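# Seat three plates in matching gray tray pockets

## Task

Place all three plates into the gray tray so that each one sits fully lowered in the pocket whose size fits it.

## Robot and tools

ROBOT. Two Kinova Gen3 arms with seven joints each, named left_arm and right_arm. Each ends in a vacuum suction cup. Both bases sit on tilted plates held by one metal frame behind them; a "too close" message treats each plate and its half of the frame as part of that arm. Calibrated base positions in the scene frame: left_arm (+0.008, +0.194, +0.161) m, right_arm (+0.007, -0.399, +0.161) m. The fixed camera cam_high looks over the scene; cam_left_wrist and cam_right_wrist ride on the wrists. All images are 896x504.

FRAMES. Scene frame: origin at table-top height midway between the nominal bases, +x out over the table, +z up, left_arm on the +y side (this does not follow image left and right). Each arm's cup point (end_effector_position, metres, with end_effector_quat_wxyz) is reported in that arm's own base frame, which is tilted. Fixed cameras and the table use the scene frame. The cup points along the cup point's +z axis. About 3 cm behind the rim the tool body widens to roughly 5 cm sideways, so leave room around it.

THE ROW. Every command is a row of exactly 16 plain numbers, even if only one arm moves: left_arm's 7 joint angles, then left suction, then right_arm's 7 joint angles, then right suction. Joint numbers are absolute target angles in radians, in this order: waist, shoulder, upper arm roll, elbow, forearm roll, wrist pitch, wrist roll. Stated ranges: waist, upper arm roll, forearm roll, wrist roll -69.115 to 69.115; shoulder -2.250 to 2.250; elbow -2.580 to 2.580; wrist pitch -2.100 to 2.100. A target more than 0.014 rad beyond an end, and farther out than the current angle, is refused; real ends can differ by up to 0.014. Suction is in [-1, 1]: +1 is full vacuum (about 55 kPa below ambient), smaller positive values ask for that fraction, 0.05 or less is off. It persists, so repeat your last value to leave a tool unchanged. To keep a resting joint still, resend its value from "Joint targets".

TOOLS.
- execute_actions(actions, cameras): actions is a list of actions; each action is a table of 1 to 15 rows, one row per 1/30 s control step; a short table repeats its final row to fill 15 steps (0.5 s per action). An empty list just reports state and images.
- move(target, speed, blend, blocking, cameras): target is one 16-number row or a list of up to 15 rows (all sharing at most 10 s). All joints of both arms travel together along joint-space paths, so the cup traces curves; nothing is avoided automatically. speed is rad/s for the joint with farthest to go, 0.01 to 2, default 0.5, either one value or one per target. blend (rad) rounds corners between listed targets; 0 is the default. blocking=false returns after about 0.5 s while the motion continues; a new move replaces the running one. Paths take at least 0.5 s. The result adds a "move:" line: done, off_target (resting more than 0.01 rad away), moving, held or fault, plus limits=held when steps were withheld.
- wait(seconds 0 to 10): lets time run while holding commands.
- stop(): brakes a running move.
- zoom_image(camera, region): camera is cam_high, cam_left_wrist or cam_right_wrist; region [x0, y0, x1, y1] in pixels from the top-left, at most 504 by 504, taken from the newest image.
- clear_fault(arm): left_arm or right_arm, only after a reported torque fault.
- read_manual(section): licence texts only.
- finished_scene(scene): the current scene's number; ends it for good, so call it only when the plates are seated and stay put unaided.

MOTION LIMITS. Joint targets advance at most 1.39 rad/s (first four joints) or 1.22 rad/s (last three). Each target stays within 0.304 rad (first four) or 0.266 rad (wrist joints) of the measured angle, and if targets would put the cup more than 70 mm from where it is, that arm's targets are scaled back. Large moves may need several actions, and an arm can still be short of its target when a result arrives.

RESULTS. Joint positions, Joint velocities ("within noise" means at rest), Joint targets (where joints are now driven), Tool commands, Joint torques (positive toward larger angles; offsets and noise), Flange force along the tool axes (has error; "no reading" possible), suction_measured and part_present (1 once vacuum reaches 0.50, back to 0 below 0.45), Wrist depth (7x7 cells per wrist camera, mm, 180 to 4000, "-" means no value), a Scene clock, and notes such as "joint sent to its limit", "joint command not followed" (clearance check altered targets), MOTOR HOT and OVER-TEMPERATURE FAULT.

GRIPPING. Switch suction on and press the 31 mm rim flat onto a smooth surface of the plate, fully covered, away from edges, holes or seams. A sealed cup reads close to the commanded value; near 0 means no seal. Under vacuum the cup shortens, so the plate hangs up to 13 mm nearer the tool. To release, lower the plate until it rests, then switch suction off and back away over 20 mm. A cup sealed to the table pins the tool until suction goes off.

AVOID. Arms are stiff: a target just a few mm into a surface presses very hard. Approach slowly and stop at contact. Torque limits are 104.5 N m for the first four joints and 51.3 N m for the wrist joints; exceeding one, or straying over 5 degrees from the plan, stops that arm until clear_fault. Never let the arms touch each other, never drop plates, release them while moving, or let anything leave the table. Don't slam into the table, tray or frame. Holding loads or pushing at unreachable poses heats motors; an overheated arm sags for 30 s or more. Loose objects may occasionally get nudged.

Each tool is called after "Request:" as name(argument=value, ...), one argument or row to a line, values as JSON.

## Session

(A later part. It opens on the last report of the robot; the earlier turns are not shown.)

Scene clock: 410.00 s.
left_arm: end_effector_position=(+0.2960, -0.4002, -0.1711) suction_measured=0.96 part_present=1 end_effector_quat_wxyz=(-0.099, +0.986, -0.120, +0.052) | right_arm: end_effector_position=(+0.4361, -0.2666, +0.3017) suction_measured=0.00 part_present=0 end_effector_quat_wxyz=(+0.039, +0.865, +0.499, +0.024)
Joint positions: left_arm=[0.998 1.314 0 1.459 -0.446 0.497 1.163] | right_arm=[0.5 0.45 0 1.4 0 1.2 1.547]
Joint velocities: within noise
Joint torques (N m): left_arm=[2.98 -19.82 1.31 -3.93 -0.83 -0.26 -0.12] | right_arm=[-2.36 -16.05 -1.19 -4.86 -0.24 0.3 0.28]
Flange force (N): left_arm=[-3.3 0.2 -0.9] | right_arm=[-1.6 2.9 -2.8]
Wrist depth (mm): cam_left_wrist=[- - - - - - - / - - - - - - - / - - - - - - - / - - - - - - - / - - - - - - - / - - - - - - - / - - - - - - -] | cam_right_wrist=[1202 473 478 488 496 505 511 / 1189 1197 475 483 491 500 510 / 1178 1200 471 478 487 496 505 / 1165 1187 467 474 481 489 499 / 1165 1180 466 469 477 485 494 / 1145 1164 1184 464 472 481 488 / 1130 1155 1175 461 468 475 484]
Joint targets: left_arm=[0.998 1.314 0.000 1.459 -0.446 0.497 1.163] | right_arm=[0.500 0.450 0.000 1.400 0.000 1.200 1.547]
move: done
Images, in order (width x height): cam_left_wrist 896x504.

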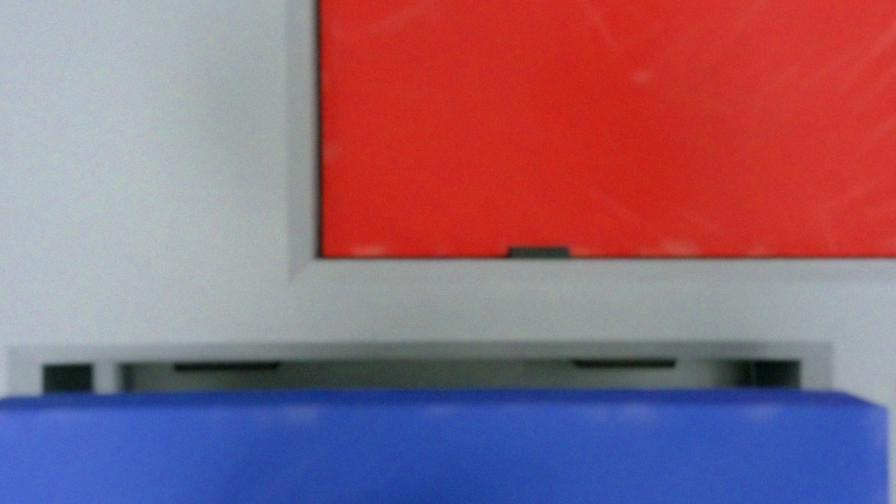

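Request:
move(
  target=[0.9888,1.3594,0,1.4380,-0.4697,0.4738,1.1802,1,0.5,0.45,0,1.4,0,1.2,1.547,0],
  speed=0.06,
  cameras=["cam_left_wrist","cam_high"],
)

Request:
zoom_image(
  camera="cam_high",
  region=[270, 230, 390, 330],
)

Scene clock: 424.67 s.
left_arm: end_effector_position=(+0.2987, -0.3953, -0.1926) suction_measured=1.00 part_present=1 end_effector_quat_wxyz=(-0.099, +0.986, -0.120, +0.052) | right_arm: end_effector_position=(+0.4361, -0.2666, +0.3017) suction_measured=0.00 part_present=0 end_effector_quat_wxyz=(+0.039, +0.865, +0.499, +0.024)
Joint positions: left_arm=[0.989 1.36 0 1.438 -0.47 0.474 1.18] | right_arm=[0.5 0.45 0 1.4 0 1.2 1.547]
Joint velocities: within noise
Joint torques (N m): left_arm=[2.53 -19.82 0.64 -3.7 -0.95 0.02 -0.11] | right_arm=[-2.4 -16.03 -1.13 -4.86 -0.25 0.33 0.27]
Flange force (N): left_arm=[-4.1 0.7 -1.2] | right_arm=[-1.7 2.7 -2.8]
Wrist depth (mm): cam_left_wrist=[- - - - - - - / - - - - - - - / - - - - - - - / - - - - - - - / - - - - - - - / - - - - - - - / - - - - - - -] | cam_right_wrist=[1208 473 479 488 495 505 511 / 1187 1202 475 482 491 499 511 / 1178 1199 470 478 487 494 505 / 1166 1190 467 475 482 490 499 / 1160 1180 466 470 477 484 495 / 1148 1168 1188 465 472 480 489 / 1135 1159 1173 462 467 474 484]
Joint targets: left_arm=[0.989 1.359 0.000 1.438 -0.470 0.474 1.180] | right_arm=[0.500 0.450 0.000 1.400 0.000 1.200 1.547]
move: done
Images, in order (width x height): cam_high 896x504, cam_left_wrist 896x504.

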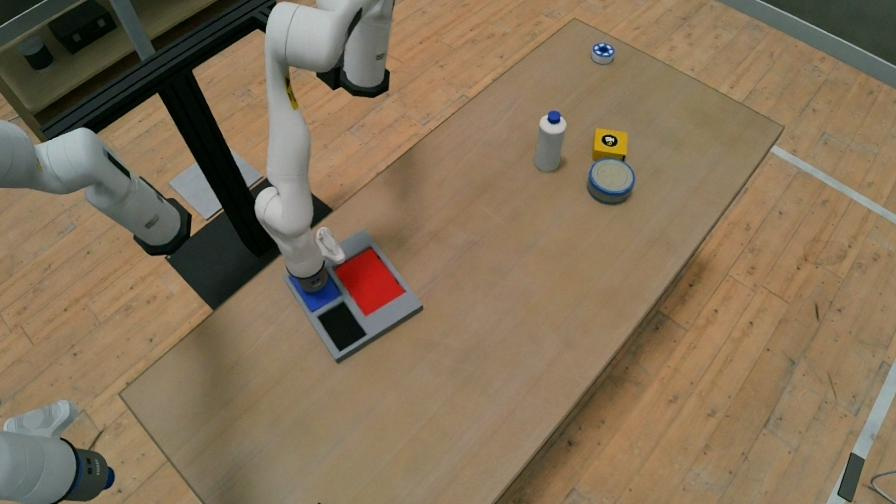

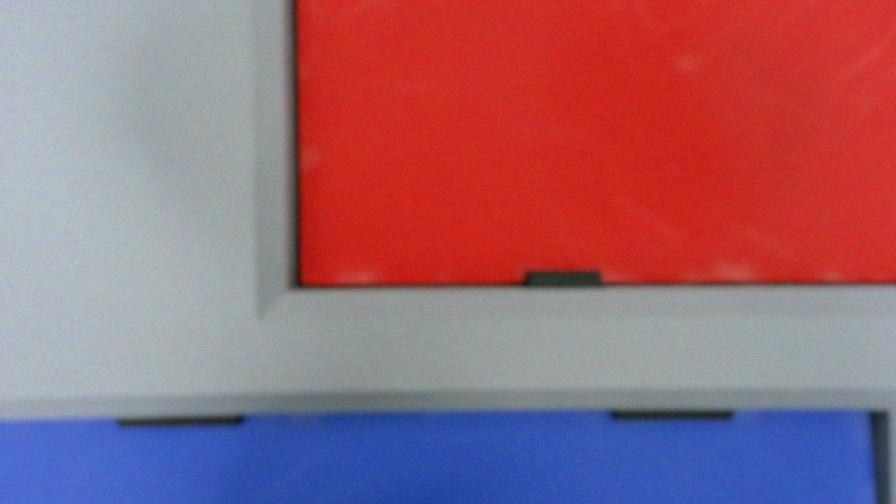

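Scaled by 4.200 from the camera's 896x504 image, which has a finer 1280x720 frame.

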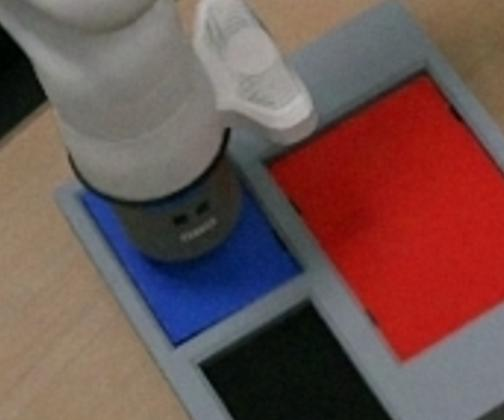

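Request:
move(
  target=[
    [0.9845,1.3799,0,1.4286,-0.4804,0.4632,1.1878,1,0.5,0.45,0,1.4,0,1.2,1.547,0],
    [0.9845,1.3799,0,1.4286,-0.4804,0.4632,1.1878,0,0.5,0.45,0,1.4,0,1.2,1.547,0],
    [0.9888,1.3594,0,1.4380,-0.4697,0.4738,1.1802,0,0.5,0.45,0,1.4,0,1.2,1.547,0],
    [1.0060,1.2700,0,1.4900,-0.43,0.5120,1.1600,0,0.5,0.45,0,1.4,0,1.2,1.547,0],
    [0.85,0.85,0,1.45,-0.35,0.95,1.16,0,0.5,0.45,0,1.4,0,1.2,1.547,0],
  ],
  speed=[0.05,0.05,0.025,0.2,0.6],
  blend=[0,0,0,0.03,0],
  cameras=["cam_left_wrist","cam_high"],
)

Request:
zoom_image(
  camera="cam_high",
  region=[270, 210, 440, 370],
)

Scene clock: 437.37 s.
left_arm: end_effector_position=(+0.3888, -0.3634, +0.0882) suction_measured=0.01 part_present=0 end_effector_quat_wxyz=(-0.118, +0.988, +0.044, +0.086) | right_arm: end_effector_position=(+0.4361, -0.2666, +0.3017) suction_measured=0.00 part_present=0 end_effector_quat_wxyz=(+0.039, +0.865, +0.499, +0.024)
Joint positions: left_arm=[0.85 0.85 0 1.45 -0.35 0.95 1.16] | right_arm=[0.5 0.45 0 1.4 0 1.2 1.547]
Joint velocities: within noise
Joint torques (N m): left_arm=[2.85 -17.66 1.18 -6.05 -0.92 -0.23 -0.11] | right_arm=[-2.35 -16.03 -1.16 -4.88 -0.25 0.32 0.31]
Flange force (N): left_arm=[-3.2 -0.5 -1.1] | right_arm=[-1.5 2.7 -2.8]
Wrist depth (mm): cam_left_wrist=[372 376 380 384 387 391 396 / 371 376 378 384 386 392 395 / 348 372 378 382 386 390 395 / 347 358 362 381 385 389 393 / 347 357 362 365 383 388 393 / 345 357 362 364 361 386 391 / 350 355 361 358 382 385 389] | cam_right_wrist=[1202 474 479 488 496 505 510 / 1192 1207 474 482 491 499 511 / 1187 1201 471 478 486 495 505 / 1170 1190 468 475 480 490 499 / 1157 1191 466 469 476 485 496 / 1147 1171 1191 465 472 480 489 / 1133 1158 1180 462 468 474 484]
Joint targets: left_arm=[0.850 0.850 0.000 1.450 -0.350 0.950 1.160] | right_arm=[0.500 0.450 0.000 1.400 0.000 1.200 1.547]
move: done
Images, in order (width x height): cam_high 896x504, cam_left_wrist 896x504.

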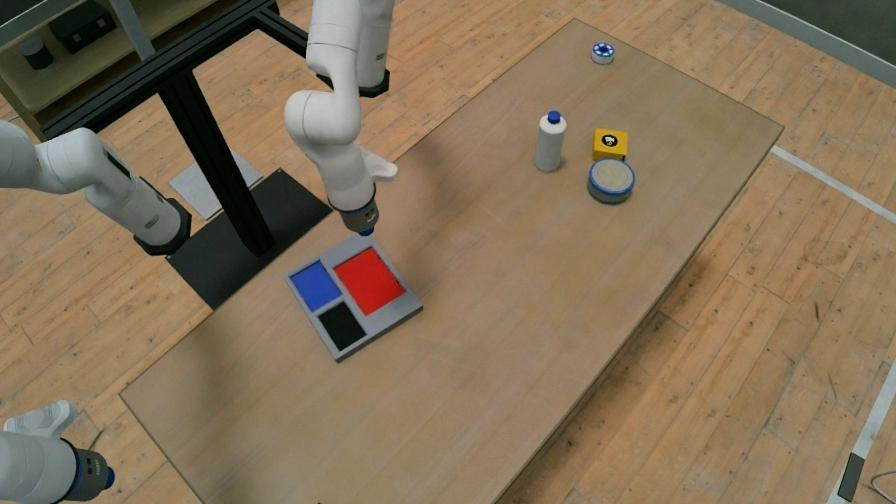

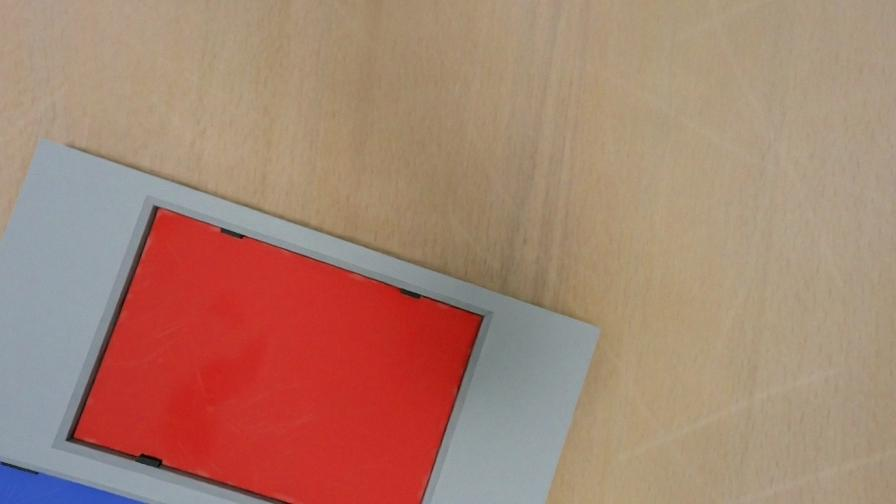

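Scaled by 2.965 from the camera's 896x504 image, which has a finer 1280x720 frame.

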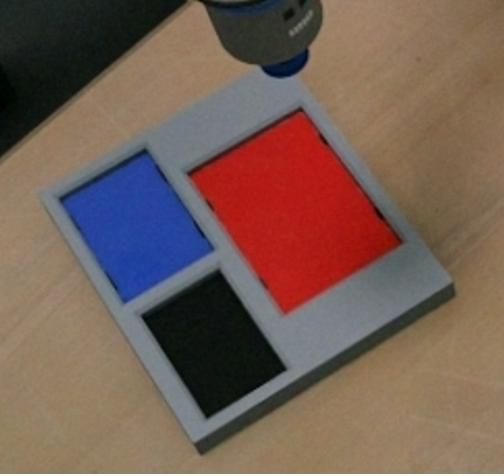

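Request:
zoom_image(
  camera="cam_high",
  region=[280, 250, 350, 320],
)

Request:
zoom_image(
  camera="cam_high",
  region=[310, 290, 380, 360],
)

Scaled by 7.200 from the camera's 896x504 image, which has a finer 1280x720 frame.

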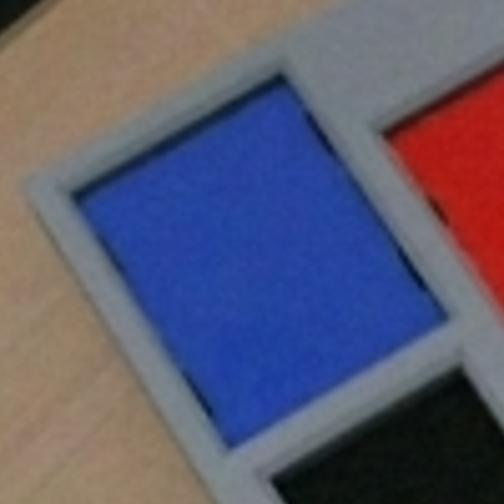

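Scaled by 7.200 from the camera's 896x504 image, which has a finer 1280x720 frame.

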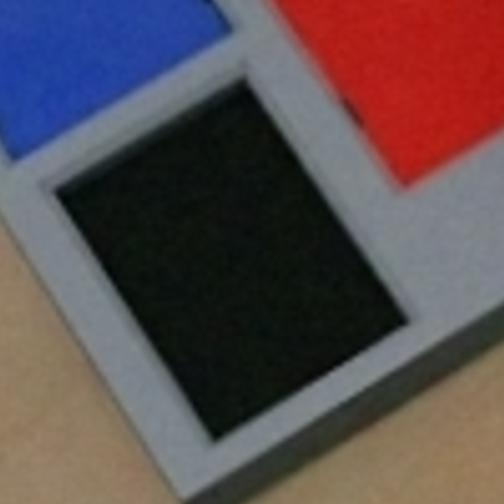

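Request:
move(
  target=[0.93,0.78,0,1.25,-0.2248,1.2,1.3,0,0.5,0.45,0,1.4,0,1.2,1.547,0],
  speed=0.8,
  cameras=["cam_left_wrist"],
)

Request:
zoom_image(
  camera="cam_left_wrist",
  region=[200, 200, 600, 504],
)

Scene clock: 447.20 s.
left_arm: end_effector_position=(+0.3586, -0.4263, +0.1749) suction_measured=0.01 part_present=0 end_effector_quat_wxyz=(-0.085, +0.984, +0.138, +0.073) | right_arm: end_effector_position=(+0.4361, -0.2666, +0.3017) suction_measured=0.00 part_present=0 end_effector_quat_wxyz=(+0.039, +0.865, +0.499, +0.024)
Joint positions: left_arm=[0.93 0.78 0 1.25 -0.225 1.2 1.3] | right_arm=[0.5 0.45 0 1.4 0 1.2 1.547]
Joint velocities: within noise
Joint torques (N m): left_arm=[2.92 -17.78 1.1 -7.01 -0.86 -0.27 -0.13] | right_arm=[-2.39 -16.03 -1.11 -4.89 -0.22 0.31 0.3]
Flange force (N): left_arm=[-2.6 -1.0 -0.2] | right_arm=[-1.6 2.7 -2.8]
Wrist depth (mm): cam_left_wrist=[469 472 473 475 477 479 480 / 471 472 452 475 478 478 482 / 473 452 460 462 480 480 482 / 472 461 463 466 456 480 486 / 473 462 465 463 458 482 484 / 474 464 463 457 482 484 484 / 476 478 466 465 483 485 484] | cam_right_wrist=[1200 473 479 487 495 506 510 / 1191 1209 475 481 491 499 510 / 1178 1193 471 477 486 493 505 / 1174 1189 467 474 482 489 499 / 1154 1185 466 470 478 484 494 / 1151 1166 1189 465 473 480 489 / 1134 1159 1181 461 469 474 484]
Joint targets: left_arm=[0.930 0.780 0.000 1.250 -0.225 1.200 1.300] | right_arm=[0.500 0.450 0.000 1.400 0.000 1.200 1.547]
move: done
Images, in order (width x height): cam_left_wrist 896x504.

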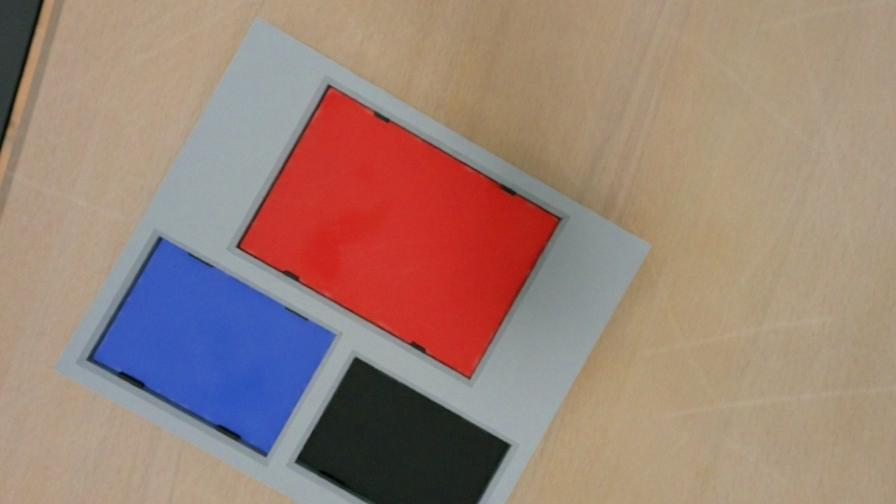

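Scaled by 1.260 from the camera's 896x504 image, which has a finer 1280x720 frame.

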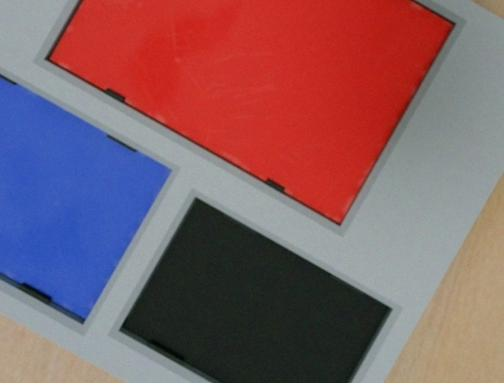

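Request:
zoom_image(
  camera="cam_left_wrist",
  region=[280, 340, 530, 504],
)

Scaled by 2.016 from the camera's 896x504 image, which has a finer 1280x720 frame.

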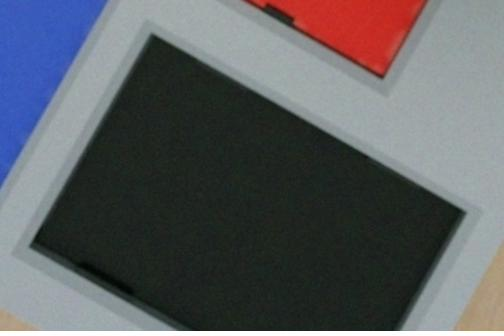

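Request:
move(
  target=[
    [0.8479,1.3541,0,1.1571,-0.3370,0.7132,0.89,0,0.5,0.45,0,1.4,0,1.2,1.547,0],
    [0.8327,1.4360,0,1.1083,-0.3527,0.6795,0.89,0,0.5,0.45,0,1.4,0,1.2,1.547,0],
  ],
  speed=[0.6,0.08],
  cameras=["cam_left_wrist"],
)

Scene clock: 467.47 s.
left_arm: end_effector_position=(+0.4162, -0.4053, -0.1880) suction_measured=0.01 part_present=0 end_effector_quat_wxyz=(-0.099, +0.987, -0.113, +0.053) | right_arm: end_effector_position=(+0.4361, -0.2666, +0.3017) suction_measured=0.00 part_present=0 end_effector_quat_wxyz=(+0.039, +0.865, +0.499, +0.024)
Joint positions: left_arm=[0.833 1.436 0 1.108 -0.353 0.68 0.89] | right_arm=[0.5 0.45 0 1.4 0 1.2 1.547]
Joint velocities: within noise
Joint torques (N m): left_arm=[-0.03 -4.63 -0.76 -4.19 -1.16 -3.48 -0.15] | right_arm=[-2.32 -16.08 -1.17 -4.88 -0.26 0.32 0.33]
Flange force (N): left_arm=[-12.3 -7.7 -38.5] | right_arm=[-1.4 2.8 -2.7]
Wrist depth (mm): cam_left_wrist=[- - - - - - - / - - - - - - - / - - - - - - - / - - - - - - - / - - - - - - - / - - - - - - - / - - - - - - -] | cam_right_wrist=[1200 473 479 487 496 506 511 / 1191 1206 474 482 490 500 509 / 1178 1195 472 477 488 495 505 / 1163 1192 467 474 482 489 499 / 1159 1182 465 470 476 483 495 / 1151 1172 1185 465 472 480 489 / 1137 1156 1172 463 468 475 483]
Joint targets: left_arm=[0.833 1.436 0.000 1.108 -0.353 0.679 0.890] | right_arm=[0.500 0.450 0.000 1.400 0.000 1.200 1.547]
move: done
Images, in order (width x height): cam_left_wrist 896x504.

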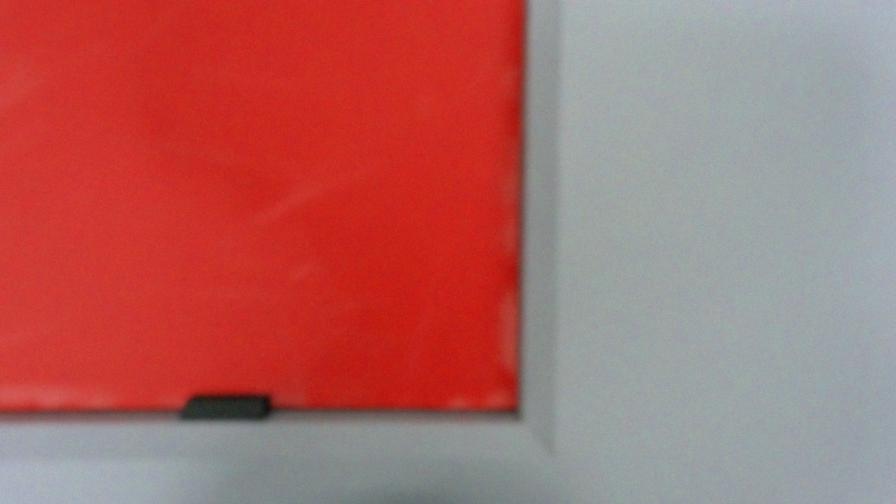

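Request:
move(
  target=[
    [0.8316,1.4420,0,1.1047,-0.3540,0.6770,0.89,0,0.5,0.45,0,1.4,0,1.2,1.547,0],
    [0.8479,1.3541,0,1.1571,-0.3370,0.7132,0.89,0,0.5,0.45,0,1.4,0,1.2,1.547,0],
    [0.98,0.90,0,1.05,-0.2248,1.25,1.3,0,0.5,0.45,0,1.4,0,1.2,1.547,0],
  ],
  speed=[0.05,0.12,0.6],
  blend=[0,0.03,0],
  cameras=["cam_left_wrist","cam_high"],
)

Request:
zoom_image(
  camera="cam_left_wrist",
  region=[250, 230, 600, 504],
)

Scene clock: 475.17 s.
left_arm: end_effector_position=(+0.3665, -0.4861, +0.1600) suction_measured=0.01 part_present=0 end_effector_quat_wxyz=(-0.070, +0.987, +0.120, +0.084) | right_arm: end_effector_position=(+0.4361, -0.2666, +0.3017) suction_measured=0.00 part_present=0 end_effector_quat_wxyz=(+0.039, +0.865, +0.499, +0.024)
Joint positions: left_arm=[0.98 0.9 0 1.05 -0.225 1.25 1.3] | right_arm=[0.5 0.45 0 1.4 0 1.2 1.547]
Joint velocities: within noise
Joint torques (N m): left_arm=[3.08 -19.05 0.97 -7.31 -0.82 -0.3 -0.1] | right_arm=[-2.37 -16.04 -1.19 -4.88 -0.24 0.3 0.26]
Flange force (N): left_arm=[-3.0 -2.5 -0.4] | right_arm=[-1.7 2.8 -2.8]
Wrist depth (mm): cam_left_wrist=[458 436 448 450 467 470 475 / 458 440 451 452 448 474 476 / 462 452 452 456 449 476 477 / 462 453 455 453 452 477 482 / 466 468 456 459 479 481 484 / 467 470 473 460 480 485 485 / 470 473 475 480 483 484 488] | cam_right_wrist=[1207 474 480 488 495 506 510 / 1196 1196 475 482 490 499 510 / 1186 1195 470 477 486 494 504 / 1168 1186 467 474 482 489 499 / 1154 1181 466 470 478 484 494 / 1146 1172 1187 465 472 479 488 / 1131 1155 1177 461 468 474 484]
Joint targets: left_arm=[0.980 0.900 0.000 1.050 -0.225 1.250 1.300] | right_arm=[0.500 0.450 0.000 1.400 0.000 1.200 1.547]
move: done
Images, in order (width x height): cam_high 896x504, cam_left_wrist 896x504.

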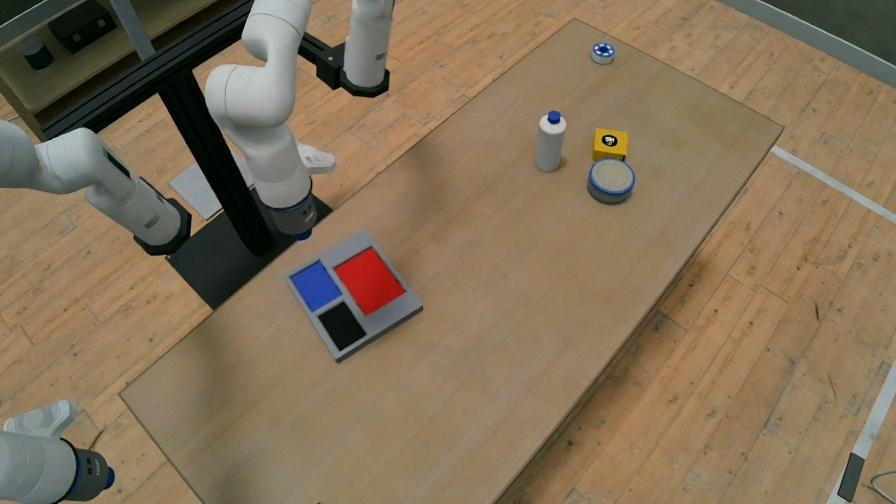

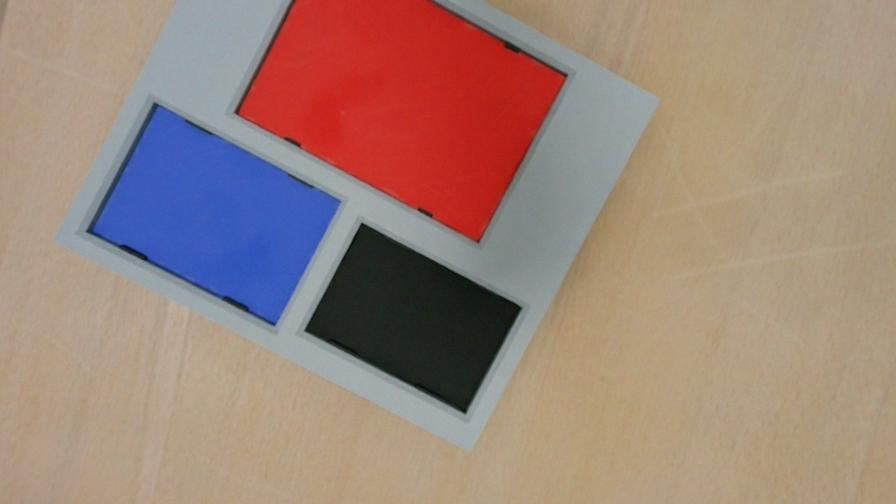

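Scaled by 1.440 from the camera's 896x504 image, which has a finer 1280x720 frame.

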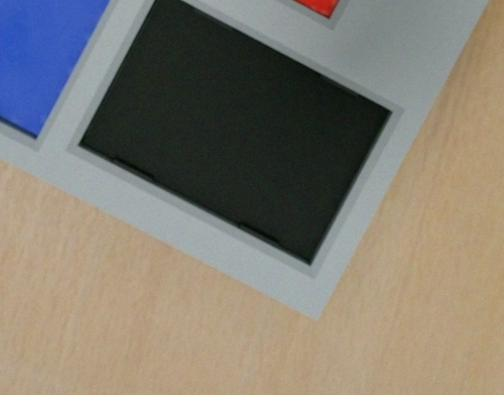

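Request:
finished_scene(
  scene=2,
)

The scene is finished: the task was done.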